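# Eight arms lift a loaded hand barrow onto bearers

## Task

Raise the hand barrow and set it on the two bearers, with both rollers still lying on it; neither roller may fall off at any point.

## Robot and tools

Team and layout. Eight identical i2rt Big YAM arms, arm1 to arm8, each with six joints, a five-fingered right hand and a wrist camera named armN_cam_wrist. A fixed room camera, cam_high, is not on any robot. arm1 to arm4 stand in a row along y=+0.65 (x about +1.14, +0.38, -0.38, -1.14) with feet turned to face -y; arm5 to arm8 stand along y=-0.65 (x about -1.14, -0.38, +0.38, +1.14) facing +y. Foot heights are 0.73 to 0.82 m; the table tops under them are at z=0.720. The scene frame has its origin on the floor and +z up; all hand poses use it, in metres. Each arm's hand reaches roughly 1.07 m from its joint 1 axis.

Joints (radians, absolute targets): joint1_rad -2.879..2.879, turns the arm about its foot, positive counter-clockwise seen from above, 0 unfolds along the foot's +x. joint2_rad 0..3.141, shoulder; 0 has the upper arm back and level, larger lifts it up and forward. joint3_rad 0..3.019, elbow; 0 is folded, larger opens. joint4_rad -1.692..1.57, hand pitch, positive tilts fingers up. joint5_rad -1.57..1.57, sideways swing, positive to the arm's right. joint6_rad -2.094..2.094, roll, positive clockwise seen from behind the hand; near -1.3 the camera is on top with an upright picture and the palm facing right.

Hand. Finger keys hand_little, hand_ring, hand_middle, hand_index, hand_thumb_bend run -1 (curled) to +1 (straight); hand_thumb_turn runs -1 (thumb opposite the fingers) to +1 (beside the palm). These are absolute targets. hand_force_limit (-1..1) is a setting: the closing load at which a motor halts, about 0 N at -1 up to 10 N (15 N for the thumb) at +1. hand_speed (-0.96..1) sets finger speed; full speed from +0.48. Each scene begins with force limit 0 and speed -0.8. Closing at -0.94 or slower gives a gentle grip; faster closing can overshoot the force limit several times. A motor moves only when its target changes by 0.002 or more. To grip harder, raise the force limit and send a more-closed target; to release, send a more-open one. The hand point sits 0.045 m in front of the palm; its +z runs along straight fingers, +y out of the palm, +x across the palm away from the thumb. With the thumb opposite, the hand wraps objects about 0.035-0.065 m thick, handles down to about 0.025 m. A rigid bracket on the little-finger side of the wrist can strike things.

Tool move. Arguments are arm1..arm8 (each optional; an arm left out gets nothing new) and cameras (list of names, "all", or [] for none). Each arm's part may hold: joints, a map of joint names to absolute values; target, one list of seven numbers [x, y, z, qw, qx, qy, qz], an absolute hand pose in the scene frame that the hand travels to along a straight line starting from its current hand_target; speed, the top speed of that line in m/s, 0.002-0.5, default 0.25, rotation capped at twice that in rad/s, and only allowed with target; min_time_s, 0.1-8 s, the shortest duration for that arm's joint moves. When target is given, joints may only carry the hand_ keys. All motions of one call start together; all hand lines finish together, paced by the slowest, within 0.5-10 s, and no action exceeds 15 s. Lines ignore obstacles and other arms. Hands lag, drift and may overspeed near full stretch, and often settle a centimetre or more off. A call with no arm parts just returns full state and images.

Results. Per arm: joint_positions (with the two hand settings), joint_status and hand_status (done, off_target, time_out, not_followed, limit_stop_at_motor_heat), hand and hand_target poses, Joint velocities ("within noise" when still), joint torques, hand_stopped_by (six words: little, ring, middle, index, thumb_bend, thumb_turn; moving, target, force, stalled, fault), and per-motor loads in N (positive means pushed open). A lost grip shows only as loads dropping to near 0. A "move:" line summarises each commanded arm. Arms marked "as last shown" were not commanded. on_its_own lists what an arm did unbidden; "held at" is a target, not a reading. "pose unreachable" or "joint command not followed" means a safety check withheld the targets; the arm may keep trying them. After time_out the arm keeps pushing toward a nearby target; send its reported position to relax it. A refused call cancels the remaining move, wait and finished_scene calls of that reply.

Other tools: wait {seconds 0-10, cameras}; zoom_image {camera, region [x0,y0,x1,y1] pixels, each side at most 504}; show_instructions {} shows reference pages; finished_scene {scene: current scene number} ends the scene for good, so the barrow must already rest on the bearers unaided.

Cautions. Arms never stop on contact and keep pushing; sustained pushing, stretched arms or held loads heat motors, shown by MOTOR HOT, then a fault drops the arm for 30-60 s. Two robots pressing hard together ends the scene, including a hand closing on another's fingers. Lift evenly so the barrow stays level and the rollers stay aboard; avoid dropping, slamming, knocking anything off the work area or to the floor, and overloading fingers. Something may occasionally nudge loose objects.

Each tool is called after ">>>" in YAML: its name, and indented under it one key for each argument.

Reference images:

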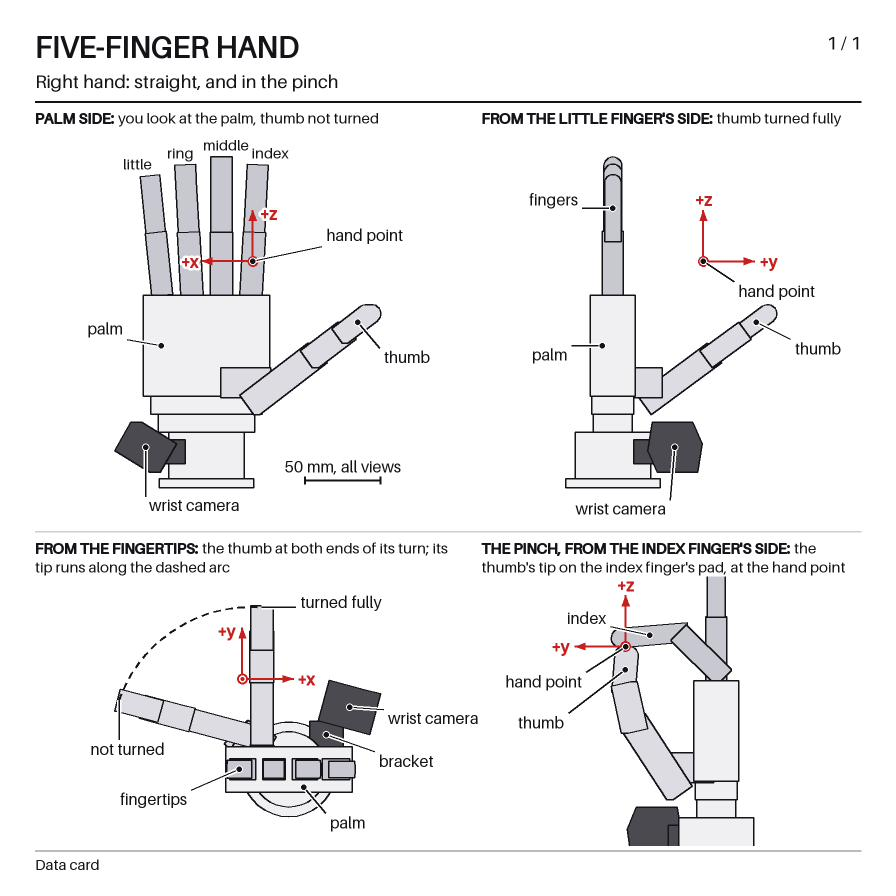

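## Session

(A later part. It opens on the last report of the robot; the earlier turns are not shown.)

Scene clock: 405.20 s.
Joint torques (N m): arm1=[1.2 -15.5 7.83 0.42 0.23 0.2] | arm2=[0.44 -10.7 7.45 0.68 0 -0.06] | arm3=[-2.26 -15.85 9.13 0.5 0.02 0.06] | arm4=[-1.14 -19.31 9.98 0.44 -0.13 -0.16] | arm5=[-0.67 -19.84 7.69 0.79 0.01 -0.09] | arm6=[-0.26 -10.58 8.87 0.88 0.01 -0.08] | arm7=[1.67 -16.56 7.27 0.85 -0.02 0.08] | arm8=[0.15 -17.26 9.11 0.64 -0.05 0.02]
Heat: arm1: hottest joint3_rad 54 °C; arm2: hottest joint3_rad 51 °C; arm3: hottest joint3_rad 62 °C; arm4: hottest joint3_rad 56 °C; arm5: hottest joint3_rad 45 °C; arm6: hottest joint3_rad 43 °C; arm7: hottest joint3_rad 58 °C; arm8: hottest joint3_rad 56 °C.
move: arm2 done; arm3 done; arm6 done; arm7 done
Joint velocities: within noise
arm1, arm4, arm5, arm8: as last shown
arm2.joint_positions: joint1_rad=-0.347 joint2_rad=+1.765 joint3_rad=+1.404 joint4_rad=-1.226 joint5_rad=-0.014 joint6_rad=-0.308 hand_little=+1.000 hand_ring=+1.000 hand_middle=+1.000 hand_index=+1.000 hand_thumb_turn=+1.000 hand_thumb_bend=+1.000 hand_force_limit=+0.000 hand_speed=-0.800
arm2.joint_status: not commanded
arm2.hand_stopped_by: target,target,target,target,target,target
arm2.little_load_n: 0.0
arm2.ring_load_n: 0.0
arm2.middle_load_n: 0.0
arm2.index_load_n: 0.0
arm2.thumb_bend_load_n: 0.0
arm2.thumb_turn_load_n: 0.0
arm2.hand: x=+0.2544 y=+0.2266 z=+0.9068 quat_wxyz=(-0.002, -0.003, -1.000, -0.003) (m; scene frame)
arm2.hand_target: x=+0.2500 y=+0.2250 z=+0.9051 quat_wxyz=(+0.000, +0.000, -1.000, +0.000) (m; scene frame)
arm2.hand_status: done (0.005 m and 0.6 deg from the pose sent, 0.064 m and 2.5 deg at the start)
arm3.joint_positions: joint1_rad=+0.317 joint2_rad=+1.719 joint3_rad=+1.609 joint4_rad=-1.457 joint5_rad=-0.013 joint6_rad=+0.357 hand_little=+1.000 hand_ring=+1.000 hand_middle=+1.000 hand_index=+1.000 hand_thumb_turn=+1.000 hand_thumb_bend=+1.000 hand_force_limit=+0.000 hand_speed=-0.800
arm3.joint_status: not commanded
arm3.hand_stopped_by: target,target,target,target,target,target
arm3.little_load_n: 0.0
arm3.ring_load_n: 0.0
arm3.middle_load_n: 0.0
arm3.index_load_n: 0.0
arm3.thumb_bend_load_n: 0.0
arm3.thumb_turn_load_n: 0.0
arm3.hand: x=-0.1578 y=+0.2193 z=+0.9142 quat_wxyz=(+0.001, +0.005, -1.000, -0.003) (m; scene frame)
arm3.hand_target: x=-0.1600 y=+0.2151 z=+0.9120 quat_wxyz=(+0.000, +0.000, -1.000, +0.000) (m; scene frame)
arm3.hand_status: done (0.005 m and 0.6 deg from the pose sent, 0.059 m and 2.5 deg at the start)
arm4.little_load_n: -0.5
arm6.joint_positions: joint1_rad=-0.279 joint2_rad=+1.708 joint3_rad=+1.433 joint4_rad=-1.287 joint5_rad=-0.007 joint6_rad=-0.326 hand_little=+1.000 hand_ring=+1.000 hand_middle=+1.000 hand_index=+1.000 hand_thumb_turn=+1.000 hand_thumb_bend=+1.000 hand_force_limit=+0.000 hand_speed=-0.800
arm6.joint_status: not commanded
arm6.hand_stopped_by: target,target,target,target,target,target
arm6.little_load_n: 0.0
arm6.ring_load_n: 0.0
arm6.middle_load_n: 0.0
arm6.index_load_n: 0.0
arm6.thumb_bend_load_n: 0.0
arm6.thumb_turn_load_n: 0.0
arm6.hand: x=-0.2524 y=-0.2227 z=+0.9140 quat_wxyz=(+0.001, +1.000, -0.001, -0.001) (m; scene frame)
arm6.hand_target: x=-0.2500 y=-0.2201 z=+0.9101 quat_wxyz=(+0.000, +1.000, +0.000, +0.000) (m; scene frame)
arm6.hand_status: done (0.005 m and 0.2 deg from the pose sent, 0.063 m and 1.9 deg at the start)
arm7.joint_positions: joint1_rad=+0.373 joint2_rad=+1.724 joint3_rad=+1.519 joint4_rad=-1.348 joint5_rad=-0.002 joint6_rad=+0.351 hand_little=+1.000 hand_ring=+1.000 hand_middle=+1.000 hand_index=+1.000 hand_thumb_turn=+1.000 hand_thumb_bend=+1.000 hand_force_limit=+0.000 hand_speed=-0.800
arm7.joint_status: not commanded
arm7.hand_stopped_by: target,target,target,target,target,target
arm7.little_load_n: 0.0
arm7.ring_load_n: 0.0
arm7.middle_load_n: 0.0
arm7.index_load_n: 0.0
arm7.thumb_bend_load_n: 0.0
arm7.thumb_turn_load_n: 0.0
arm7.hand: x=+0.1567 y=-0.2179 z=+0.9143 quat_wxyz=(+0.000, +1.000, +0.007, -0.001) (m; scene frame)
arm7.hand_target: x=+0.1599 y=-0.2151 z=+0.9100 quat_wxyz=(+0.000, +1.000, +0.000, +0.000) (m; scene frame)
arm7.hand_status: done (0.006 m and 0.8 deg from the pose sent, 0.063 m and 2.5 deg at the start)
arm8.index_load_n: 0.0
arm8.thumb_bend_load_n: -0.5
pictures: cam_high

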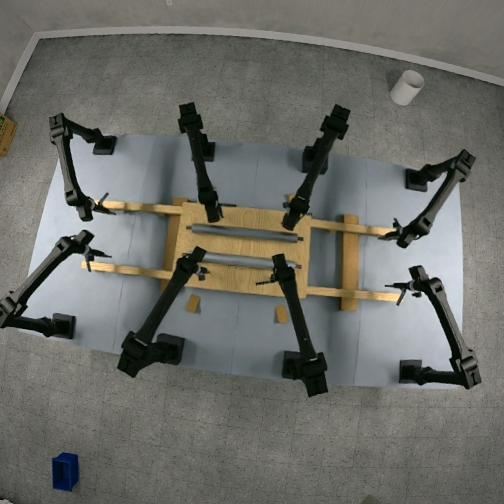

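>>> move:
  arm2: {"target":[0.25,0.14,0.905,0,0,1,0],"speed":0.02}
  arm3: {"target":[-0.16,0.127,0.912,0,0,1,0],"speed":0.02}
  arm6: {"target":[-0.25,-0.14,0.910,0,1,0,0],"speed":0.02}
  arm7: {"target":[0.16,-0.127,0.910,0,1,0,0],"speed":0.02}
  cameras: ["cam_high"]

>>> zoom_image:
  camera: "cam_high"
  region: [150, 180, 330, 310]

Scene clock: 435.97 s.
Joint torques (N m): arm1=[1.85 -15.5 7.75 0.57 0.23 0.18] | arm2=[0.73 -12.92 7.36 0.1 -0.05 0.05] | arm3=[-1.38 -18.26 9.17 -0.01 0.01 0.05] | arm4=[-1.32 -19.49 9.98 0.62 -0.13 -0.15] | arm5=[-0.56 -19.78 7.66 0.73 0.01 -0.09] | arm6=[-0.44 -13.22 8.66 0.49 -0.07 -0.04] | arm7=[1.85 -18.43 7.64 0.39 -0.09 0] | arm8=[0.09 -17.26 9.11 0.59 -0.06 0.01]
Heat: arm1: hottest joint3_rad 52 °C; arm2: hottest joint3_rad 51 °C; arm3: hottest joint3_rad 56 °C; arm4: hottest joint3_rad 55 °C; arm5: hottest joint3_rad 42 °C; arm6: hottest joint3_rad 41 °C; arm7: hottest joint3_rad 53 °C; arm8: hottest joint3_rad 53 °C.
move: arm2 not_followed; arm3 not_followed; arm6 not_followed; arm7 not_followed
Joint velocities: within noise
arm1, arm4, arm5, arm8: as last shown
arm1.thumb_bend_load_n: -0.5
arm2.joint_positions: joint1_rad=-0.329 joint2_rad=+1.921 joint3_rad=+1.585 joint4_rad=-1.284 joint5_rad=-0.014 joint6_rad=-0.301 hand_little=+1.000 hand_ring=+1.000 hand_middle=+1.000 hand_index=+1.000 hand_thumb_turn=+1.000 hand_thumb_bend=+1.000 hand_force_limit=+0.000 hand_speed=-0.800
arm2.joint_status: not commanded
arm2.hand_stopped_by: target,target,target,target,target,target
arm2.little_load_n: 0.0
arm2.ring_load_n: 0.0
arm2.middle_load_n: 0.0
arm2.index_load_n: 0.0
arm2.thumb_bend_load_n: 0.0
arm2.thumb_turn_load_n: 0.0
arm2.on_its_own: joint2_rad is held at +1.921, not at its first target +1.768; joint3_rad is held at +1.585, not at its first target +1.405; joint4_rad is held at -1.284, not at its first target -1.217
arm2.hand: x=+0.2480 y=+0.1774 z=+0.8926 quat_wxyz=(-0.006, +0.002, -1.000, -0.019) (m; scene frame)
arm2.hand_target: x=+0.2480 y=+0.1774 z=+0.8926 quat_wxyz=(-0.006, +0.002, -1.000, -0.019) (m; scene frame)
arm2.hand_status: not_followed (0.039 m and 2.3 deg from the pose sent, 0.087 m and 0.6 deg at the start)
arm3.joint_positions: joint1_rad=+0.285 joint2_rad=+1.850 joint3_rad=+1.767 joint4_rad=-1.513 joint5_rad=-0.014 joint6_rad=+0.332 hand_little=+1.000 hand_ring=+1.000 hand_middle=+1.000 hand_index=+1.000 hand_thumb_turn=+1.000 hand_thumb_bend=+1.000 hand_force_limit=+0.000 hand_speed=-0.800
arm3.joint_status: not commanded
arm3.hand_stopped_by: target,target,target,target,target,target
arm3.little_load_n: 0.0
arm3.ring_load_n: 0.0
arm3.middle_load_n: -0.5
arm3.index_load_n: 0.5
arm3.thumb_bend_load_n: 0.0
arm3.thumb_turn_load_n: 0.0
arm3.on_its_own: joint3_rad is held at +1.767, not at its first target +1.609; joint4_rad is held at -1.513, not at its first target -1.448
arm3.hand: x=-0.1602 y=+0.1757 z=+0.9065 quat_wxyz=(+0.005, +0.001, -1.000, -0.016) (m; scene frame)
arm3.hand_target: x=-0.1602 y=+0.1757 z=+0.9065 quat_wxyz=(+0.005, +0.001, -1.000, -0.016) (m; scene frame)
arm3.hand_status: not_followed (0.049 m and 2.0 deg from the pose sent, 0.092 m and 0.6 deg at the start)
arm4.little_load_n: 0.0
arm6.joint_positions: joint1_rad=-0.261 joint2_rad=+1.824 joint3_rad=+1.560 joint4_rad=-1.322 joint5_rad=-0.007 joint6_rad=-0.312 hand_little=+1.000 hand_ring=+1.000 hand_middle=+1.000 hand_index=+1.000 hand_thumb_turn=+1.000 hand_thumb_bend=+1.000 hand_force_limit=+0.000 hand_speed=-0.800
arm6.joint_status: not commanded
arm6.hand_stopped_by: target,target,target,target,target,target
arm6.little_load_n: 0.0
arm6.ring_load_n: 0.0
arm6.middle_load_n: 0.0
arm6.index_load_n: 0.0
arm6.thumb_bend_load_n: 0.0
arm6.thumb_turn_load_n: 0.0
arm6.on_its_own: joint3_rad is held at +1.560, not at its first target +1.435
arm6.hand: x=-0.2498 y=-0.1857 z=+0.9030 quat_wxyz=(+0.013, +1.000, +0.001, -0.005) (m; scene frame)
arm6.hand_target: x=-0.2498 y=-0.1857 z=+0.9030 quat_wxyz=(+0.013, +1.000, +0.001, -0.005) (m; scene frame)
arm6.hand_status: not_followed (0.046 m and 1.6 deg from the pose sent, 0.083 m and 0.2 deg at the start)
arm7.joint_positions: joint1_rad=+0.344 joint2_rad=+1.833 joint3_rad=+1.639 joint4_rad=-1.395 joint5_rad=-0.003 joint6_rad=+0.340 hand_little=+1.000 hand_ring=+1.000 hand_middle=+1.000 hand_index=+1.000 hand_thumb_turn=+1.000 hand_thumb_bend=+1.000 hand_force_limit=+0.000 hand_speed=-0.800
arm7.joint_status: not commanded
arm7.hand_stopped_by: target,target,target,target,target,target
arm7.little_load_n: 0.0
arm7.ring_load_n: 0.0
arm7.middle_load_n: -1.0
arm7.index_load_n: 0.0
arm7.thumb_bend_load_n: 0.0
arm7.thumb_turn_load_n: 0.0
arm7.on_its_own: joint3_rad is held at +1.639, not at its first target +1.514; joint4_rad is held at -1.395, not at its first target -1.340
arm7.hand: x=+0.1597 y=-0.1836 z=+0.9042 quat_wxyz=(+0.016, +1.000, -0.002, +0.005) (m; scene frame)
arm7.hand_target: x=+0.1597 y=-0.1836 z=+0.9042 quat_wxyz=(+0.016, +1.000, -0.002, +0.005) (m; scene frame)
arm7.hand_status: not_followed (0.057 m and 1.9 deg from the pose sent, 0.091 m and 0.8 deg at the start)
arm8.thumb_bend_load_n: 0.0
pictures: cam_high
led back after a hold (arm2 arm): the arm was led back toward your command in small steps, so it may still be short of it.
led back after a hold (arm3 arm): the arm was led back toward your command in small steps, so it may still be short of it.
pose unreachable (arm2 arm): on one or more control steps of this call this arm could not follow its commanded pose, so it was not sent that pose on those steps. On the call's last step it was still not sent that pose. It may still have moved: this result reports where it is.
cause: moving toward the commanded pose would bring a part of the arm too close to another arm (the arm7 arm, where that arm would come to rest).
pose unreachable (arm3 arm): on one or more control steps of this call this arm could not follow its commanded pose, so it was not sent that pose on those steps. On the call's last step it was still not sent that pose. It may still have moved: this result reports where it is.
cause: moving toward the commanded pose would bring a part of the arm too close to another arm (the arm6 arm, where that arm would come to rest).
pose unreachable (arm6 arm): on one or more control steps of this call this arm could not follow its commanded pose, so it was not sent that pose on those steps. On the call's last step it was still not sent that pose. It may still have moved: this result reports where it is.
cause: moving toward the commanded pose would bring a part of the arm too close to another arm (the arm3 arm, along the way the arms are being sent, or toward where that arm still pushes).
pose unreachable (arm7 arm): on one or more control steps of this call this arm could not follow its commanded pose, so it was not sent that pose on those steps. On the call's last step it was still not sent that pose. It may still have moved: this result reports where it is.
cause: moving toward the commanded pose would bring a part of the arm too close to another arm (the arm2 arm, along the way the arms are being sent, or toward where that arm still pushes).

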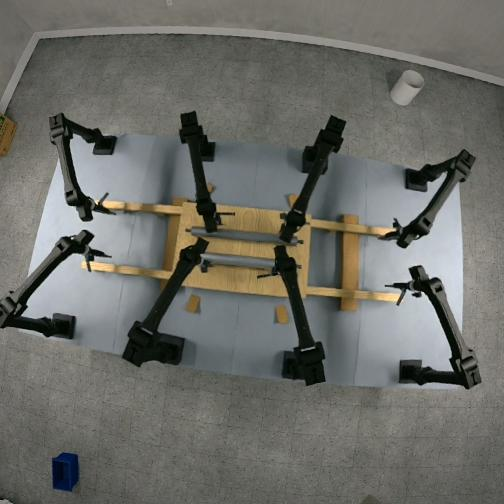

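Scaled by 2.800 from the camera's 504x504 image, which has a finer 720x720 frame.

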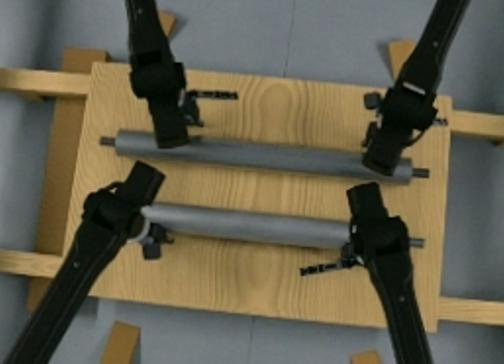

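>>> move:
  arm2: {"target":[0.25,0.25,0.89,0,0,0.9659,-0.2588],"speed":0.15}
  arm3: {"target":[-0.16,0.245,0.90,0,0,0.9659,-0.2588],"speed":0.15}
  arm6: {"target":[-0.25,-0.25,0.90,-0.2588,0.9659,0,0],"speed":0.15}
  arm7: {"target":[0.16,-0.245,0.90,-0.2588,0.9659,0,0],"speed":0.15}

>>> move:
  arm2: {"target":[0.25,0.225,0.868,0,0,0.9659,-0.2588],"speed":0.05}
  arm3: {"target":[-0.16,0.215,0.876,0,0,0.9659,-0.2588],"speed":0.05}
  arm6: {"target":[-0.25,-0.22,0.874,-0.2588,0.9659,0,0],"speed":0.05}
  arm7: {"target":[0.16,-0.208,0.874,-0.2588,0.9659,0,0],"speed":0.05}
  cameras: ["cam_high","arm3_cam_wrist"]

>>> zoom_image:
  camera: "cam_high"
  region: [150, 180, 330, 310]

Scene clock: 504.20 s.
Joint torques (N m): arm1=[1.73 -15.27 7.6 0.42 0.26 0.23] | arm2=[-0.09 -8.18 7.46 1.72 -0.27 -0.11] | arm3=[-0.56 -12.34 9.57 1.48 0.3 0.14] | arm4=[-1.61 -19.08 9.95 0.4 -0.13 -0.15] | arm5=[-0.5 -19.84 7.65 0.77 0.01 -0.1] | arm6=[-1.2 -9 9.06 1.63 -0.35 -0.13] | arm7=[2.9 -12.92 7.53 1.8 0.25 0.14] | arm8=[0.15 -17.26 9.11 0.61 -0.06 0.02]
Heat: arm1: hottest joint3_rad 49 °C; arm2: hottest joint3_rad 46 °C; arm3: hottest joint3_rad 50 °C; arm4: hottest joint3_rad 55 °C; arm5: hottest joint2_rad 40 °C; arm6: hottest joint3_rad 40 °C; arm7: hottest joint3_rad 50 °C; arm8: hottest joint3_rad 51 °C.
move: arm2 off_target; arm3 done; arm6 off_target; arm7 done
Joint velocities: within noise
arm1, arm4, arm5, arm8: as last shown
arm1.thumb_bend_load_n: 0.0
arm1.thumb_turn_load_n: -0.5
arm2.joint_positions: joint1_rad=-0.441 joint2_rad=+1.425 joint3_rad=+0.916 joint4_rad=-0.617 joint5_rad=-0.214 joint6_rad=-0.349 hand_little=+1.000 hand_ring=+1.000 hand_middle=+1.000 hand_index=+1.000 hand_thumb_turn=+1.000 hand_thumb_bend=+1.000 hand_force_limit=+0.000 hand_speed=-0.800
arm2.joint_status: not commanded
arm2.hand_stopped_by: target,target,target,target,target,target
arm2.little_load_n: 0.0
arm2.ring_load_n: -0.5
arm2.middle_load_n: 0.0
arm2.index_load_n: 0.0
arm2.thumb_bend_load_n: 0.0
arm2.thumb_turn_load_n: 0.0
arm2.hand: x=+0.2579 y=+0.2518 z=+0.8830 quat_wxyz=(-0.008, -0.003, -0.970, +0.245) (m; scene frame)
arm2.hand_target: x=+0.2500 y=+0.2501 z=+0.8901 quat_wxyz=(+0.000, +0.000, -0.966, +0.259) (m; scene frame)
arm2.hand_status: off_target (0.011 m and 2.0 deg from the pose sent, 0.073 m and 32.2 deg at the start)
arm3.joint_positions: joint1_rad=+0.420 joint2_rad=+1.338 joint3_rad=+1.115 joint4_rad=-0.891 joint5_rad=+0.217 joint6_rad=+0.417 hand_little=+1.000 hand_ring=+1.000 hand_middle=+1.000 hand_index=+1.000 hand_thumb_turn=+1.000 hand_thumb_bend=+1.000 hand_force_limit=+0.000 hand_speed=-0.800
arm3.joint_status: not commanded
arm3.hand_stopped_by: target,target,target,target,target,target
arm3.little_load_n: 0.0
arm3.ring_load_n: 0.0
arm3.middle_load_n: 0.5
arm3.index_load_n: 0.0
arm3.thumb_bend_load_n: 0.0
arm3.thumb_turn_load_n: 0.0
arm3.hand: x=-0.1643 y=+0.2461 z=+0.8935 quat_wxyz=(+0.007, +0.003, -0.969, +0.246) (m; scene frame)
arm3.hand_target: x=-0.1601 y=+0.2451 z=+0.9000 quat_wxyz=(+0.000, +0.000, -0.966, +0.259) (m; scene frame)
arm3.hand_status: done (0.008 m and 1.7 deg from the pose sent, 0.070 m and 31.9 deg at the start)
arm6.joint_positions: joint1_rad=-0.385 joint2_rad=+1.351 joint3_rad=+0.949 joint4_rad=-0.712 joint5_rad=-0.219 joint6_rad=-0.376 hand_little=+1.000 hand_ring=+1.000 hand_middle=+1.000 hand_index=+1.000 hand_thumb_turn=+1.000 hand_thumb_bend=+1.000 hand_force_limit=+0.000 hand_speed=-0.800
arm6.joint_status: not commanded
arm6.hand_stopped_by: target,target,target,target,target,target
arm6.little_load_n: 0.0
arm6.ring_load_n: 0.0
arm6.middle_load_n: 0.0
arm6.index_load_n: 0.0
arm6.thumb_bend_load_n: 0.0
arm6.thumb_turn_load_n: 0.0
arm6.hand: x=-0.2556 y=-0.2527 z=+0.8908 quat_wxyz=(-0.242, +0.970, -0.004, -0.009) (m; scene frame)
arm6.hand_target: x=-0.2500 y=-0.2501 z=+0.8999 quat_wxyz=(-0.259, +0.966, +0.000, +0.000) (m; scene frame)
arm6.hand_status: off_target (0.011 m and 2.2 deg from the pose sent, 0.064 m and 31.4 deg at the start)
arm7.joint_positions: joint1_rad=+0.475 joint2_rad=+1.355 joint3_rad=+1.031 joint4_rad=-0.777 joint5_rad=+0.229 joint6_rad=+0.403 hand_little=+1.000 hand_ring=+1.000 hand_middle=+1.000 hand_index=+1.000 hand_thumb_turn=+1.000 hand_thumb_bend=+1.000 hand_force_limit=+0.000 hand_speed=-0.800
arm7.joint_status: not commanded
arm7.hand_stopped_by: target,target,target,target,target,target
arm7.little_load_n: 0.0
arm7.ring_load_n: 0.0
arm7.middle_load_n: 0.0
arm7.index_load_n: 0.0
arm7.thumb_bend_load_n: 0.0
arm7.thumb_turn_load_n: 0.0
arm7.hand: x=+0.1639 y=-0.2447 z=+0.8957 quat_wxyz=(-0.249, +0.968, +0.005, +0.006) (m; scene frame)
arm7.hand_target: x=+0.1601 y=-0.2450 z=+0.9001 quat_wxyz=(-0.259, +0.966, +0.000, +0.000) (m; scene frame)
arm7.hand_status: done (0.006 m and 1.5 deg from the pose sent, 0.061 m and 31.9 deg at the start)
arm8.little_load_n: -0.5
pictures: none
held back during your reply time (arm6 arm), on 1 control step: a part of the arm was too close to another arm, or the arm's last command would have brought one too close.

Scene clock: 505.70 s.
Joint torques (N m): arm1=[1.49 -15.44 7.82 0.53 0.27 0.17] | arm2=[1.61 -6.77 9.16 1.76 -0.1 0.12] | arm3=[-1.85 -11.34 10.95 1.48 0.03 -0.05] | arm4=[-1.85 -19.37 9.99 0.49 -0.12 -0.14] | arm5=[-0.44 -19.9 7.72 0.73 0.01 -0.09] | arm6=[0.26 -7.06 11.07 1.76 -0.14 0.05] | arm7=[1.38 -11.63 10.39 1.76 -0.02 -0.15] | arm8=[0.21 -17.26 9.13 0.59 -0.06 0.01]
Heat: arm1: hottest joint3_rad 49 °C; arm2: hottest joint3_rad 46 °C; arm3: hottest joint3_rad 50 °C; arm4: hottest joint3_rad 55 °C; arm5: hottest joint2_rad 40 °C; arm6: hottest joint3_rad 40 °C; arm7: hottest joint3_rad 50 °C; arm8: hottest joint3_rad 51 °C.
move: arm2 off_target; arm3 off_target; arm6 off_target; arm7 off_target
Joint velocities: within noise
arm1, arm4, arm5, arm8: as last shown
arm1.thumb_turn_load_n: 0.0
arm2.joint_positions: joint1_rad=-0.441 joint2_rad=+1.487 joint3_rad=+0.916 joint4_rad=-0.551 joint5_rad=-0.208 joint6_rad=-0.349 hand_little=+1.000 hand_ring=+1.000 hand_middle=+1.000 hand_index=+1.000 hand_thumb_turn=+1.000 hand_thumb_bend=+1.000 hand_force_limit=+0.000 hand_speed=-0.800
arm2.joint_status: not commanded
arm2.hand_stopped_by: target,target,target,target,target,target
arm2.little_load_n: 0.0
arm2.ring_load_n: 0.5
arm2.middle_load_n: 0.0
arm2.index_load_n: -0.5
arm2.thumb_bend_load_n: 0.0
arm2.thumb_turn_load_n: 0.0
arm2.hand: x=+0.2515 y=+0.2404 z=+0.8612 quat_wxyz=(-0.005, -0.004, -0.969, +0.245) (m; scene frame)
arm2.hand_target: x=+0.2502 y=+0.2254 z=+0.8682 quat_wxyz=(+0.000, +0.000, -0.966, +0.259) (m; scene frame)
arm2.hand_status: off_target (0.017 m and 1.7 deg from the pose sent, 0.032 m and 2.0 deg at the start)
arm3.joint_positions: joint1_rad=+0.404 joint2_rad=+1.400 joint3_rad=+1.115 joint4_rad=-0.818 joint5_rad=+0.210 joint6_rad=+0.409 hand_little=+1.000 hand_ring=+1.000 hand_middle=+1.000 hand_index=+1.000 hand_thumb_turn=+1.000 hand_thumb_bend=+1.000 hand_force_limit=+0.000 hand_speed=-0.800
arm3.joint_status: not commanded
arm3.hand_stopped_by: target,target,target,target,target,target
arm3.little_load_n: 0.0
arm3.ring_load_n: 0.0
arm3.middle_load_n: 0.0
arm3.index_load_n: 0.0
arm3.thumb_bend_load_n: 0.0
arm3.thumb_turn_load_n: 0.0
arm3.hand: x=-0.1609 y=+0.2250 z=+0.8720 quat_wxyz=(+0.004, +0.000, -0.968, +0.250) (m; scene frame)
arm3.hand_target: x=-0.1601 y=+0.2153 z=+0.8760 quat_wxyz=(+0.000, +0.000, -0.966, +0.259) (m; scene frame)
arm3.hand_status: off_target (0.011 m and 1.1 deg from the pose sent, 0.036 m and 1.7 deg at the start)
arm6.joint_positions: joint1_rad=-0.372 joint2_rad=+1.417 joint3_rad=+0.949 joint4_rad=-0.631 joint5_rad=-0.210 joint6_rad=-0.371 hand_little=+1.000 hand_ring=+1.000 hand_middle=+1.000 hand_index=+1.000 hand_thumb_turn=+1.000 hand_thumb_bend=+1.000 hand_force_limit=+0.000 hand_speed=-0.800
arm6.joint_status: not commanded
arm6.hand_stopped_by: target,target,target,target,target,target
arm6.little_load_n: 0.0
arm6.ring_load_n: 0.0
arm6.middle_load_n: -0.5
arm6.index_load_n: 0.0
arm6.thumb_bend_load_n: 0.0
arm6.thumb_turn_load_n: 0.0
arm6.hand: x=-0.2517 y=-0.2345 z=+0.8686 quat_wxyz=(-0.248, +0.969, +0.000, -0.004) (m; scene frame)
arm6.hand_target: x=-0.2502 y=-0.2204 z=+0.8743 quat_wxyz=(-0.259, +0.966, +0.000, +0.000) (m; scene frame)
arm6.hand_status: off_target (0.016 m and 1.4 deg from the pose sent, 0.037 m and 2.2 deg at the start)
arm7.joint_positions: joint1_rad=+0.453 joint2_rad=+1.436 joint3_rad=+1.031 joint4_rad=-0.696 joint5_rad=+0.217 joint6_rad=+0.400 hand_little=+1.000 hand_ring=+1.000 hand_middle=+1.000 hand_index=+1.000 hand_thumb_turn=+1.000 hand_thumb_bend=+1.000 hand_force_limit=+0.000 hand_speed=-0.800
arm7.joint_status: not commanded
arm7.hand_stopped_by: target,target,target,target,target,target
arm7.little_load_n: 0.0
arm7.ring_load_n: 0.0
arm7.middle_load_n: 0.0
arm7.index_load_n: 0.0
arm7.thumb_bend_load_n: 0.0
arm7.thumb_turn_load_n: 0.0
arm7.hand: x=+0.1626 y=-0.2236 z=+0.8665 quat_wxyz=(-0.247, +0.969, -0.002, +0.004) (m; scene frame)
arm7.hand_target: x=+0.1604 y=-0.2084 z=+0.8742 quat_wxyz=(-0.259, +0.966, +0.000, +0.000) (m; scene frame)
arm7.hand_status: off_target (0.017 m and 1.5 deg from the pose sent, 0.043 m and 1.5 deg at the start)
arm8.little_load_n: 0.0
pictures: arm3_cam_wrist, cam_high

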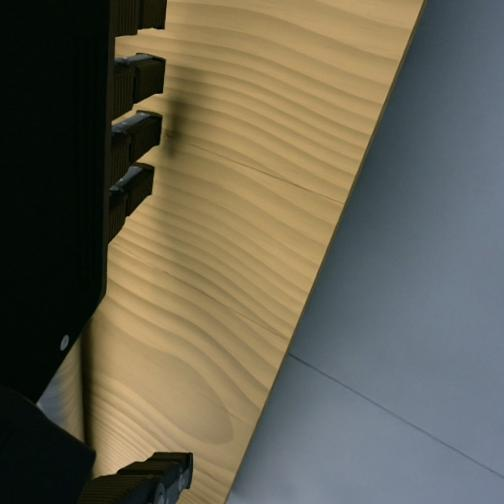

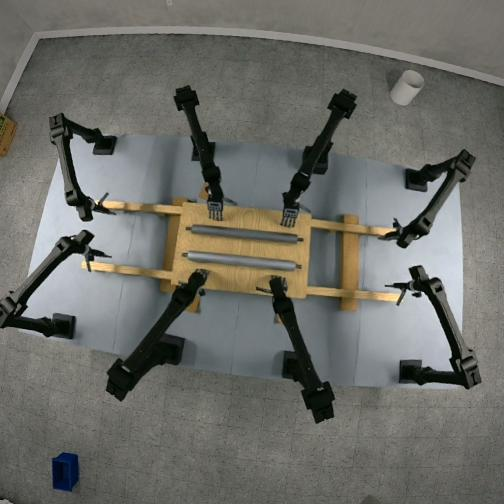

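Scaled by 2.800 from the camera's 504x504 image, which has a finer 720x720 frame.

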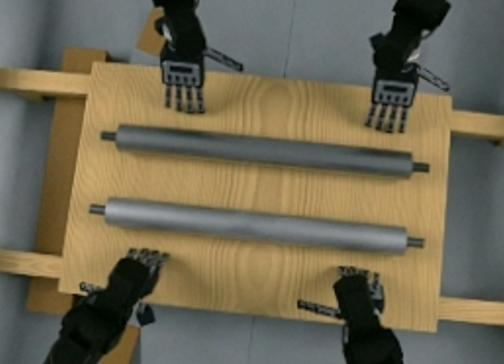

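>>> move:
  arm2: {"target":[0.25,0.160,0.874,0,0,0.9659,-0.2588],"speed":0.02}
  arm3: {"target":[-0.16,0.147,0.880,0,0,0.9659,-0.2588],"speed":0.02}
  arm6: {"target":[-0.25,-0.160,0.882,-0.2588,0.9659,0,0],"speed":0.02}
  arm7: {"target":[0.16,-0.147,0.884,-0.2588,0.9659,0,0],"speed":0.02}
  cameras: ["cam_high"]

>>> zoom_image:
  camera: "cam_high"
  region: [150, 180, 330, 310]

Scene clock: 530.13 s.
Joint torques (N m): arm1=[0.91 -15.74 7.73 0.55 0.21 0.17] | arm2=[1.79 -8.47 11.48 0.81 -0.09 0.23] | arm3=[-2.32 -12.34 14.58 0.88 0.05 -0.03] | arm4=[-1.49 -19.31 10.09 0.5 -0.11 -0.14] | arm5=[-0.62 -19.84 7.64 0.76 0.02 -0.08] | arm6=[0.44 -8.64 13.85 0.95 -0.12 0.07] | arm7=[1.2 -13.68 12.45 1.13 0.02 -0.13] | arm8=[0.15 -17.26 9.11 0.61 -0.06 0.02]
Heat: arm1: hottest joint3_rad 49 °C; arm2: hottest joint3_rad 50 °C; arm3: hottest joint3_rad 52 °C; arm4: hottest joint3_rad 55 °C; arm5: hottest joint2_rad 40 °C; arm6: hottest joint3_rad 42 °C; arm7: hottest joint3_rad 50 °C; arm8: hottest joint3_rad 50 °C.
move: arm2 off_target; arm3 off_target; arm6 off_target; arm7 off_target
Joint velocities: within noise
arm1, arm4, arm5, arm8: as last shown
arm2.joint_positions: joint1_rad=-0.393 joint2_rad=+1.618 joint3_rad=+1.060 joint4_rad=-0.563 joint5_rad=-0.185 joint6_rad=-0.313 hand_little=+1.000 hand_ring=+1.000 hand_middle=+1.000 hand_index=+1.000 hand_thumb_turn=+1.000 hand_thumb_bend=+1.000 hand_force_limit=+0.000 hand_speed=-0.800
arm2.joint_status: not commanded
arm2.hand_stopped_by: target,target,target,target,target,target
arm2.little_load_n: 0.0
arm2.ring_load_n: 0.0
arm2.middle_load_n: 0.0
arm2.index_load_n: -0.5
arm2.thumb_bend_load_n: 0.0
arm2.thumb_turn_load_n: 0.0
arm2.hand: x=+0.2510 y=+0.1855 z=+0.8571 quat_wxyz=(-0.004, -0.001, -0.970, +0.241) (m; scene frame)
arm2.hand_target: x=+0.2504 y=+0.1612 z=+0.8745 quat_wxyz=(+0.000, +0.000, -0.966, +0.259) (m; scene frame)
arm2.hand_status: off_target (0.031 m and 2.1 deg from the pose sent, 0.081 m and 1.7 deg at the start)
arm3.joint_positions: joint1_rad=+0.347 joint2_rad=+1.536 joint3_rad=+1.251 joint4_rad=-0.816 joint5_rad=+0.181 joint6_rad=+0.355 hand_little=+1.000 hand_ring=+1.000 hand_middle=+1.000 hand_index=+1.000 hand_thumb_turn=+1.000 hand_thumb_bend=+1.000 hand_force_limit=+0.000 hand_speed=-0.800
arm3.joint_status: not commanded
arm3.hand_stopped_by: target,target,target,target,target,target
arm3.little_load_n: 0.0
arm3.ring_load_n: 0.0
arm3.middle_load_n: -0.5
arm3.index_load_n: 0.0
arm3.thumb_bend_load_n: 0.0
arm3.thumb_turn_load_n: 0.0
arm3.hand: x=-0.1631 y=+0.1688 z=+0.8677 quat_wxyz=(+0.004, +0.001, -0.969, +0.246) (m; scene frame)
arm3.hand_target: x=-0.1605 y=+0.1480 z=+0.8801 quat_wxyz=(+0.000, +0.000, -0.966, +0.259) (m; scene frame)
arm3.hand_status: off_target (0.025 m and 1.6 deg from the pose sent, 0.078 m and 1.1 deg at the start)
arm4.thumb_bend_load_n: -0.5
arm6.joint_positions: joint1_rad=-0.321 joint2_rad=+1.539 joint3_rad=+1.082 joint4_rad=-0.638 joint5_rad=-0.185 joint6_rad=-0.325 hand_little=+1.000 hand_ring=+1.000 hand_middle=+1.000 hand_index=+1.000 hand_thumb_turn=+1.000 hand_thumb_bend=+1.000 hand_force_limit=+0.000 hand_speed=-0.800
arm6.joint_status: not commanded
arm6.hand_stopped_by: target,target,target,target,target,target
arm6.little_load_n: 0.0
arm6.ring_load_n: 0.0
arm6.middle_load_n: 0.0
arm6.index_load_n: 0.0
arm6.thumb_bend_load_n: 0.0
arm6.thumb_turn_load_n: 0.0
arm6.hand: x=-0.2529 y=-0.1821 z=+0.8674 quat_wxyz=(-0.245, +0.970, -0.001, -0.004) (m; scene frame)
arm6.hand_target: x=-0.2504 y=-0.1609 z=+0.8824 quat_wxyz=(-0.259, +0.966, +0.000, +0.000) (m; scene frame)
arm6.hand_status: off_target (0.027 m and 1.7 deg from the pose sent, 0.076 m and 1.4 deg at the start)
arm7.joint_positions: joint1_rad=+0.401 joint2_rad=+1.561 joint3_rad=+1.178 joint4_rad=-0.715 joint5_rad=+0.190 joint6_rad=+0.352 hand_little=+1.000 hand_ring=+1.000 hand_middle=+1.000 hand_index=+1.000 hand_thumb_turn=+1.000 hand_thumb_bend=+1.000 hand_force_limit=+0.000 hand_speed=-0.800
arm7.joint_status: not commanded
arm7.hand_stopped_by: target,target,target,target,target,target
arm7.little_load_n: 0.0
arm7.ring_load_n: 0.0
arm7.middle_load_n: 0.0
arm7.index_load_n: 0.0
arm7.thumb_bend_load_n: 0.0
arm7.thumb_turn_load_n: -0.5
arm7.hand: x=+0.1631 y=-0.1687 z=+0.8682 quat_wxyz=(-0.244, +0.970, -0.001, +0.004) (m; scene frame)
arm7.hand_target: x=+0.1606 y=-0.1480 z=+0.8841 quat_wxyz=(-0.259, +0.966, +0.000, +0.000) (m; scene frame)
arm7.hand_status: off_target (0.027 m and 1.9 deg from the pose sent, 0.079 m and 1.5 deg at the start)
pictures: cam_high

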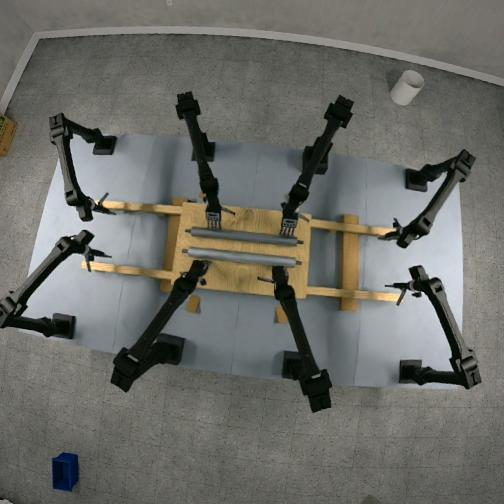

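Scaled by 2.800 from the camera's 504x504 image, which has a finer 720x720 frame.

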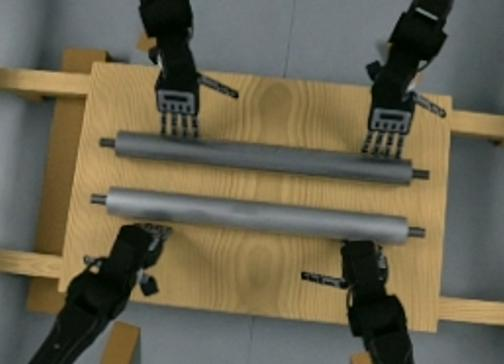

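>>> move:
  arm2: {"target":[0.25,0.135,0.884,0,0,0.9659,-0.2588],"speed":0.02}
  arm3: {"target":[-0.16,0.122,0.890,0,0,0.9659,-0.2588],"speed":0.02}
  arm6: {"target":[-0.25,-0.135,0.892,-0.2588,0.9659,0,0],"speed":0.02}
  arm7: {"target":[0.16,-0.122,0.894,-0.2588,0.9659,0,0],"speed":0.02}
  cameras: ["cam_high"]

>>> zoom_image:
  camera: "cam_high"
  region: [150, 180, 330, 310]

Scene clock: 569.77 s.
Joint torques (N m): arm1=[0.97 -15.91 7.72 0.51 0.24 0.13] | arm2=[1.85 -9.05 11.66 0.83 -0.08 0.24] | arm3=[-2.14 -14.15 15.25 0.61 0.04 -0.03] | arm4=[-1.49 -18.96 10.03 0.68 -0.15 -0.15] | arm5=[-0.56 -19.72 7.65 0.79 0.02 -0.09] | arm6=[0.32 -9.41 14.06 1.02 -0.11 0.07] | arm7=[1.55 -14.86 12.85 1.09 -0.03 -0.14] | arm8=[0.15 -17.26 9.13 0.62 -0.05 0.01]
Heat: arm1: hottest joint3_rad 48 °C; arm2: hottest joint3_rad 56 °C; arm3: hottest joint3_rad 54 °C; arm4: hottest joint3_rad 55 °C; arm5: hottest joint2_rad 40 °C; arm6: hottest joint3_rad 49 °C; arm7: hottest joint3_rad 52 °C; arm8: hottest joint3_rad 50 °C.
move: arm2 off_target; arm3 off_target; arm6 off_target; arm7 off_target
Joint velocities: within noise
arm1, arm4, arm5, arm8: as last shown
arm1.ring_load_n: -0.5
arm2.joint_positions: joint1_rad=-0.376 joint2_rad=+1.661 joint3_rad=+1.143 joint4_rad=-0.601 joint5_rad=-0.177 joint6_rad=-0.298 hand_little=+1.000 hand_ring=+1.000 hand_middle=+1.000 hand_index=+1.000 hand_thumb_turn=+1.000 hand_thumb_bend=+1.000 hand_force_limit=+0.000 hand_speed=-0.800
arm2.joint_status: not commanded
arm2.hand_stopped_by: target,target,target,target,target,target
arm2.little_load_n: 0.0
arm2.ring_load_n: 0.5
arm2.middle_load_n: 0.0
arm2.index_load_n: 0.0
arm2.thumb_bend_load_n: 0.0
arm2.thumb_turn_load_n: 0.0
arm2.hand: x=+0.2502 y=+0.1602 z=+0.8669 quat_wxyz=(-0.004, +0.000, -0.970, +0.241) (m; scene frame)
arm2.hand_target: x=+0.2505 y=+0.1362 z=+0.8845 quat_wxyz=(+0.000, +0.000, -0.966, +0.259) (m; scene frame)
arm2.hand_status: off_target (0.030 m and 2.1 deg from the pose sent, 0.057 m and 2.1 deg at the start)
arm3.joint_positions: joint1_rad=+0.327 joint2_rad=+1.597 joint3_rad=+1.333 joint4_rad=-0.844 joint5_rad=+0.173 joint6_rad=+0.338 hand_little=+1.000 hand_ring=+1.000 hand_middle=+1.000 hand_index=+1.000 hand_thumb_turn=+1.000 hand_thumb_bend=+1.000 hand_force_limit=+0.000 hand_speed=-0.800
arm3.joint_status: not commanded
arm3.hand_stopped_by: target,target,target,target,target,target
arm3.little_load_n: 0.0
arm3.ring_load_n: 0.0
arm3.middle_load_n: 0.0
arm3.index_load_n: 0.0
arm3.thumb_bend_load_n: 0.0
arm3.thumb_turn_load_n: 0.0
arm3.hand: x=-0.1638 y=+0.1438 z=+0.8700 quat_wxyz=(+0.007, +0.001, -0.970, +0.241) (m; scene frame)
arm3.hand_target: x=-0.1606 y=+0.1232 z=+0.8903 quat_wxyz=(+0.000, +0.000, -0.966, +0.259) (m; scene frame)
arm3.hand_status: off_target (0.030 m and 2.2 deg from the pose sent, 0.052 m and 1.6 deg at the start)
arm4.thumb_bend_load_n: 0.0
arm6.joint_positions: joint1_rad=-0.304 joint2_rad=+1.586 joint3_rad=+1.165 joint4_rad=-0.673 joint5_rad=-0.176 joint6_rad=-0.310 hand_little=+1.000 hand_ring=+1.000 hand_middle=+1.000 hand_index=+1.000 hand_thumb_turn=+1.000 hand_thumb_bend=+1.000 hand_force_limit=+0.000 hand_speed=-0.800
arm6.joint_status: not commanded
arm6.hand_stopped_by: target,target,target,target,target,target
arm6.little_load_n: 0.0
arm6.ring_load_n: 0.0
arm6.middle_load_n: 0.0
arm6.index_load_n: 0.0
arm6.thumb_bend_load_n: 0.0
arm6.thumb_turn_load_n: 0.0
arm6.hand: x=-0.2520 y=-0.1571 z=+0.8770 quat_wxyz=(-0.244, +0.970, -0.001, -0.004) (m; scene frame)
arm6.hand_target: x=-0.2503 y=-0.1360 z=+0.8923 quat_wxyz=(-0.259, +0.966, +0.000, +0.000) (m; scene frame)
arm6.hand_status: off_target (0.027 m and 1.8 deg from the pose sent, 0.053 m and 1.7 deg at the start)
arm7.joint_positions: joint1_rad=+0.382 joint2_rad=+1.612 joint3_rad=+1.261 joint4_rad=-0.749 joint5_rad=+0.183 joint6_rad=+0.336 hand_little=+1.000 hand_ring=+1.000 hand_middle=+1.000 hand_index=+1.000 hand_thumb_turn=+1.000 hand_thumb_bend=+1.000 hand_force_limit=+0.000 hand_speed=-0.800
arm7.joint_status: not commanded
arm7.hand_stopped_by: target,target,target,target,target,target
arm7.little_load_n: 0.0
arm7.ring_load_n: -0.5
arm7.middle_load_n: 0.0
arm7.index_load_n: -0.5
arm7.thumb_bend_load_n: 0.0
arm7.thumb_turn_load_n: 0.0
arm7.hand: x=+0.1634 y=-0.1442 z=+0.8750 quat_wxyz=(-0.241, +0.970, -0.002, +0.006) (m; scene frame)
arm7.hand_target: x=+0.1605 y=-0.1233 z=+0.8942 quat_wxyz=(-0.259, +0.966, +0.000, +0.000) (m; scene frame)
arm7.hand_status: off_target (0.029 m and 2.2 deg from the pose sent, 0.053 m and 1.8 deg at the start)
pictures: cam_high

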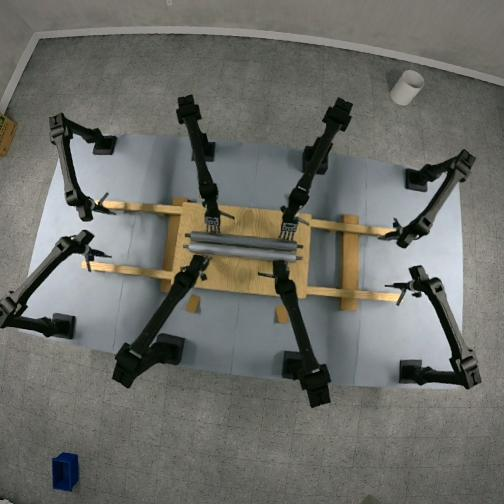

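Scaled by 2.800 from the camera's 504x504 image, which has a finer 720x720 frame.

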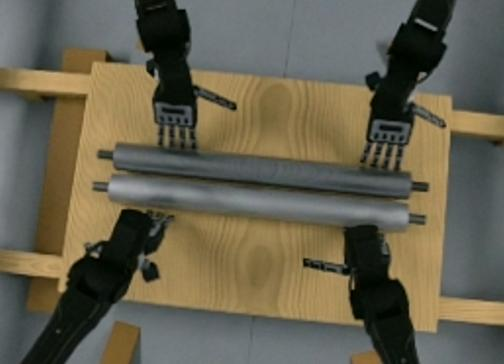

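>>> move:
  arm1: {"target":[0.86,0.205,0.787,0,0,1,0],"speed":0.06}
  arm8: {"target":[0.86,-0.168,0.792,0,1,0,0],"speed":0.06}
  arm4: {"target":[-0.86,0.147,0.795,0,0,1,0],"speed":0.06}
  arm5: {"target":[-0.86,-0.2195,0.818,0,1,0,0],"speed":0.06}
  arm2: {"target":[0.25,0.127,0.884,0,0,0.9659,-0.2588],"speed":0.02}
  arm3: {"target":[-0.16,0.116,0.897,0,0,0.9659,-0.2588],"speed":0.02}
  arm6: {"target":[-0.25,-0.127,0.892,-0.2588,0.9659,0,0],"speed":0.02}
  arm7: {"target":[0.16,-0.116,0.895,-0.2588,0.9659,0,0],"speed":0.02}
  cameras: ["cam_high", "arm1_cam_wrist", "arm8_cam_wrist", "arm4_cam_wrist", "arm5_cam_wrist"]

>>> zoom_image:
  camera: "cam_high"
  region: [150, 180, 330, 310]

Scene clock: 592.60 s.
Joint torques (N m): arm1=[1.49 -14.97 7.27 0.58 0.28 0.18] | arm2=[1.85 -9.47 11.88 0.85 -0.09 0.24] | arm3=[-2.32 -14.62 15.41 0.66 0.06 -0.06] | arm4=[-1.14 -18.78 6.63 0.72 -0.14 -0.09] | arm5=[-0.73 -16.67 7.45 0.81 0.01 -0.09] | arm6=[0.21 -9.64 14.06 0.98 -0.11 0.06] | arm7=[1.26 -14.97 12.96 1.07 -0.03 -0.13] | arm8=[0.32 -17.44 8.62 0.62 -0.06 0.04]
Heat: arm1: hottest joint3_rad 48 °C; arm2: hottest joint3_rad 56 °C; arm3: hottest joint3_rad 58 °C; arm4: hottest joint3_rad 54 °C; arm5: hottest joint2_rad 40 °C; arm6: hottest joint3_rad 50 °C; arm7: hottest joint3_rad 53 °C; arm8: hottest joint3_rad 49 °C.
move: arm1 off_target; arm2 off_target; arm3 off_target; arm4 done; arm5 off_target; arm6 off_target; arm7 off_target; arm8 off_target
Joint velocities: within noise
arm1.joint_positions: joint1_rad=-0.570 joint2_rad=+1.970 joint3_rad=+1.605 joint4_rad=-1.192 joint5_rad=-0.003 joint6_rad=-0.567 hand_little=+1.000 hand_ring=+1.000 hand_middle=+1.000 hand_index=+1.000 hand_thumb_turn=-1.000 hand_thumb_bend=+1.000 hand_force_limit=+0.000 hand_speed=+0.000
arm1.joint_status: not commanded
arm1.hand_stopped_by: target,target,target,target,target,target
arm1.little_load_n: 0.0
arm1.ring_load_n: 0.0
arm1.middle_load_n: 0.0
arm1.index_load_n: 0.0
arm1.thumb_bend_load_n: 0.0
arm1.thumb_turn_load_n: 0.0
arm1.hand: x=+0.8537 y=+0.2092 z=+0.7965 quat_wxyz=(+0.001, +0.001, -1.000, +0.005) (m; scene frame)
arm1.hand_target: x=+0.8600 y=+0.2053 z=+0.7872 quat_wxyz=(+0.000, +0.000, -1.000, +0.000) (m; scene frame)
arm1.hand_status: off_target (0.012 m and 0.6 deg from the pose sent, 0.105 m and 0.3 deg at the start)
arm2.joint_positions: joint1_rad=-0.372 joint2_rad=+1.679 joint3_rad=+1.164 joint4_rad=-0.608 joint5_rad=-0.174 joint6_rad=-0.294 hand_little=+1.000 hand_ring=+1.000 hand_middle=+1.000 hand_index=+1.000 hand_thumb_turn=+1.000 hand_thumb_bend=+1.000 hand_force_limit=+0.000 hand_speed=-0.800
arm2.joint_status: not commanded
arm2.hand_stopped_by: target,target,target,target,target,target
arm2.little_load_n: 0.0
arm2.ring_load_n: 0.0
arm2.middle_load_n: -0.5
arm2.index_load_n: 0.0
arm2.thumb_bend_load_n: 0.0
arm2.thumb_turn_load_n: 0.0
arm2.hand: x=+0.2501 y=+0.1539 z=+0.8657 quat_wxyz=(-0.004, -0.001, -0.971, +0.239) (m; scene frame)
arm2.hand_target: x=+0.2506 y=+0.1284 z=+0.8845 quat_wxyz=(+0.000, +0.000, -0.966, +0.259) (m; scene frame)
arm2.hand_status: off_target (0.033 m and 2.4 deg from the pose sent, 0.037 m and 2.1 deg at the start)
arm3.joint_positions: joint1_rad=+0.322 joint2_rad=+1.610 joint3_rad=+1.362 joint4_rad=-0.864 joint5_rad=+0.171 joint6_rad=+0.335 hand_little=+1.000 hand_ring=+1.000 hand_middle=+1.000 hand_index=+1.000 hand_thumb_turn=+1.000 hand_thumb_bend=+1.000 hand_force_limit=+0.000 hand_speed=-0.800
arm3.joint_status: not commanded
arm3.hand_stopped_by: target,target,target,target,target,target
arm3.little_load_n: 0.0
arm3.ring_load_n: 0.0
arm3.middle_load_n: 0.0
arm3.index_load_n: 0.0
arm3.thumb_bend_load_n: 0.0
arm3.thumb_turn_load_n: 0.0
arm3.hand: x=-0.1640 y=+0.1380 z=+0.8750 quat_wxyz=(+0.007, +0.001, -0.971, +0.239) (m; scene frame)
arm3.hand_target: x=-0.1606 y=+0.1173 z=+0.8972 quat_wxyz=(+0.000, +0.000, -0.966, +0.259) (m; scene frame)
arm3.hand_status: off_target (0.031 m and 2.4 deg from the pose sent, 0.039 m and 2.2 deg at the start)
arm4.joint_positions: joint1_rad=+0.397 joint2_rad=+2.011 joint3_rad=+1.707 joint4_rad=-1.261 joint5_rad=-0.008 joint6_rad=+0.421 hand_little=+1.000 hand_ring=+1.000 hand_middle=+1.000 hand_index=+1.000 hand_thumb_turn=-1.000 hand_thumb_bend=+1.000 hand_force_limit=+0.000 hand_speed=+0.000
arm4.joint_status: not commanded
arm4.hand_stopped_by: target,target,target,target,target,target
arm4.little_load_n: 0.0
arm4.ring_load_n: 0.0
arm4.middle_load_n: 0.0
arm4.index_load_n: 0.0
arm4.thumb_bend_load_n: -0.5
arm4.thumb_turn_load_n: 0.0
arm4.hand: x=-0.8549 y=+0.1511 z=+0.8032 quat_wxyz=(+0.001, +0.000, -1.000, +0.001) (m; scene frame)
arm4.hand_target: x=-0.8600 y=+0.1471 z=+0.7951 quat_wxyz=(+0.000, +0.000, -1.000, +0.000) (m; scene frame)
arm4.hand_status: done (0.010 m and 0.2 deg from the pose sent, 0.088 m and 2.4 deg at the start)
arm5.joint_positions: joint1_rad=-0.588 joint2_rad=+1.909 joint3_rad=+1.602 joint4_rad=-1.246 joint5_rad=+0.017 joint6_rad=-0.546 hand_little=+1.000 hand_ring=+1.000 hand_middle=+1.000 hand_index=+1.000 hand_thumb_turn=-1.000 hand_thumb_bend=+1.000 hand_force_limit=+0.000 hand_speed=+0.000
arm5.joint_status: not commanded
arm5.hand_stopped_by: target,target,target,target,target,target
arm5.little_load_n: 0.0
arm5.ring_load_n: 0.0
arm5.middle_load_n: 0.0
arm5.index_load_n: 0.0
arm5.thumb_bend_load_n: 0.0
arm5.thumb_turn_load_n: 0.0
arm5.hand: x=-0.8668 y=-0.2132 z=+0.8306 quat_wxyz=(-0.007, +1.000, +0.003, +0.006) (m; scene frame)
arm5.hand_target: x=-0.8604 y=-0.2197 z=+0.8181 quat_wxyz=(+0.000, +1.000, +0.000, +0.000) (m; scene frame)
arm5.hand_status: off_target (0.016 m and 1.1 deg from the pose sent, 0.089 m and 0.8 deg at the start)
arm6.joint_positions: joint1_rad=-0.299 joint2_rad=+1.603 joint3_rad=+1.188 joint4_rad=-0.677 joint5_rad=-0.174 joint6_rad=-0.305 hand_little=+1.000 hand_ring=+1.000 hand_middle=+1.000 hand_index=+1.000 hand_thumb_turn=+1.000 hand_thumb_bend=+1.000 hand_force_limit=+0.000 hand_speed=-0.800
arm6.joint_status: not commanded
arm6.hand_stopped_by: target,target,target,target,target,target
arm6.little_load_n: 0.0
arm6.ring_load_n: 0.0
arm6.middle_load_n: 0.0
arm6.index_load_n: 0.0
arm6.thumb_bend_load_n: -0.5
arm6.thumb_turn_load_n: 0.0
arm6.hand: x=-0.2518 y=-0.1492 z=+0.8771 quat_wxyz=(-0.244, +0.970, -0.001, -0.004) (m; scene frame)
arm6.hand_target: x=-0.2504 y=-0.1281 z=+0.8923 quat_wxyz=(-0.259, +0.966, +0.000, +0.000) (m; scene frame)
arm6.hand_status: off_target (0.027 m and 1.8 deg from the pose sent, 0.034 m and 1.8 deg at the start)
arm7.joint_positions: joint1_rad=+0.378 joint2_rad=+1.626 joint3_rad=+1.279 joint4_rad=-0.756 joint5_rad=+0.180 joint6_rad=+0.332 hand_little=+1.000 hand_ring=+1.000 hand_middle=+1.000 hand_index=+1.000 hand_thumb_turn=+1.000 hand_thumb_bend=+1.000 hand_force_limit=+0.000 hand_speed=-0.800
arm7.joint_status: not commanded
arm7.hand_stopped_by: target,target,target,target,target,target
arm7.little_load_n: 0.0
arm7.ring_load_n: 0.0
arm7.middle_load_n: 0.0
arm7.index_load_n: -0.5
arm7.thumb_bend_load_n: 0.0
arm7.thumb_turn_load_n: 0.0
arm7.hand: x=+0.1632 y=-0.1393 z=+0.8750 quat_wxyz=(-0.240, +0.971, -0.001, +0.006) (m; scene frame)
arm7.hand_target: x=+0.1606 y=-0.1172 z=+0.8953 quat_wxyz=(-0.259, +0.966, +0.000, +0.000) (m; scene frame)
arm7.hand_status: off_target (0.031 m and 2.4 deg from the pose sent, 0.035 m and 2.2 deg at the start)
arm8.joint_positions: joint1_rad=+0.392 joint2_rad=+1.940 joint3_rad=+1.626 joint4_rad=-1.247 joint5_rad=+0.003 joint6_rad=+0.444 hand_little=+1.000 hand_ring=+1.000 hand_middle=+1.000 hand_index=+1.000 hand_thumb_turn=-1.000 hand_thumb_bend=+1.000 hand_force_limit=+0.000 hand_speed=+0.000
arm8.joint_status: not commanded
arm8.hand_stopped_by: target,target,target,target,target,target
arm8.little_load_n: 0.0
arm8.ring_load_n: 0.0
arm8.middle_load_n: 0.0
arm8.index_load_n: 0.0
arm8.thumb_bend_load_n: 0.0
arm8.thumb_turn_load_n: 0.0
arm8.hand: x=+0.8590 y=-0.1710 z=+0.8027 quat_wxyz=(-0.004, +1.000, -0.001, -0.002) (m; scene frame)
arm8.hand_target: x=+0.8601 y=-0.1681 z=+0.7922 quat_wxyz=(+0.000, +1.000, +0.000, +0.000) (m; scene frame)
arm8.hand_status: off_target (0.011 m and 0.6 deg from the pose sent, 0.109 m and 0.5 deg at the start)
pictures: arm1_cam_wrist, arm4_cam_wrist, arm5_cam_wrist, arm8_cam_wrist, cam_high

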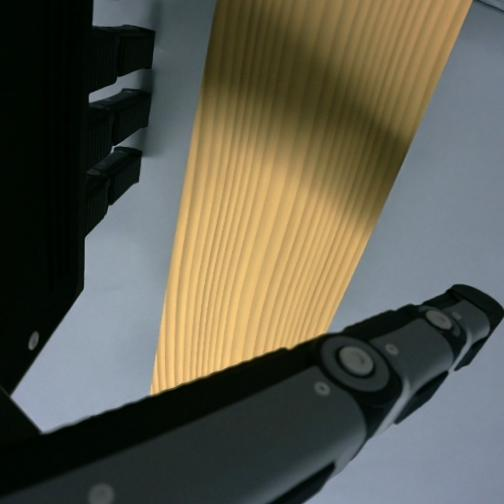

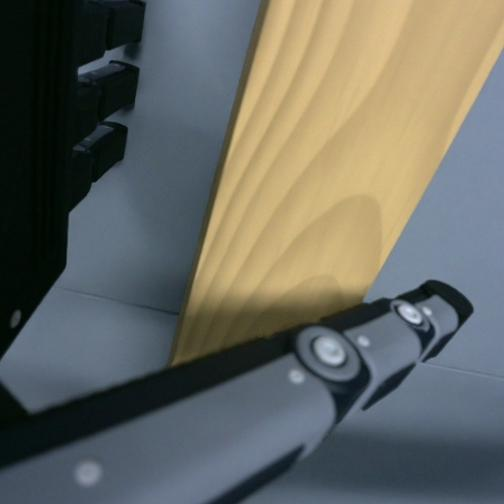

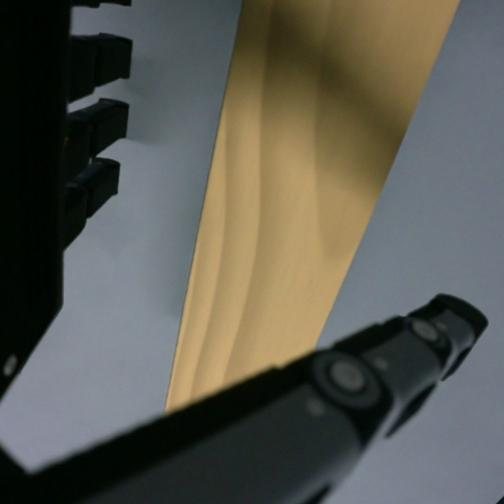

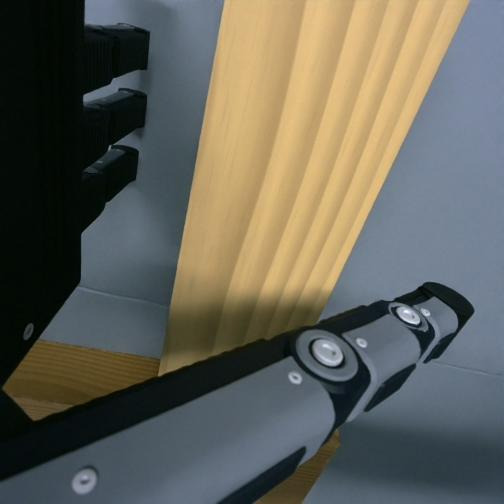

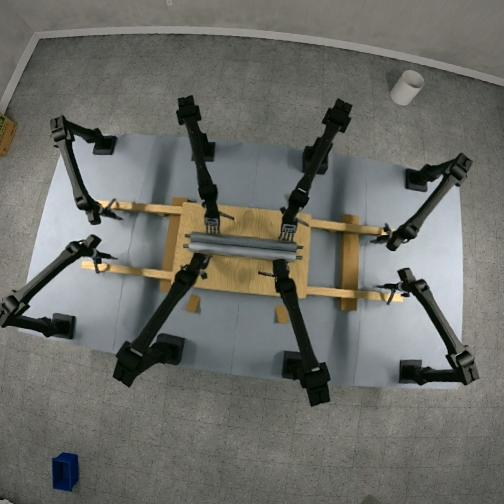

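Scaled by 2.800 from the camera's 504x504 image, which has a finer 720x720 frame.

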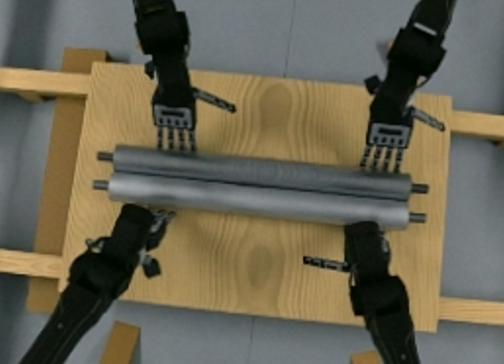

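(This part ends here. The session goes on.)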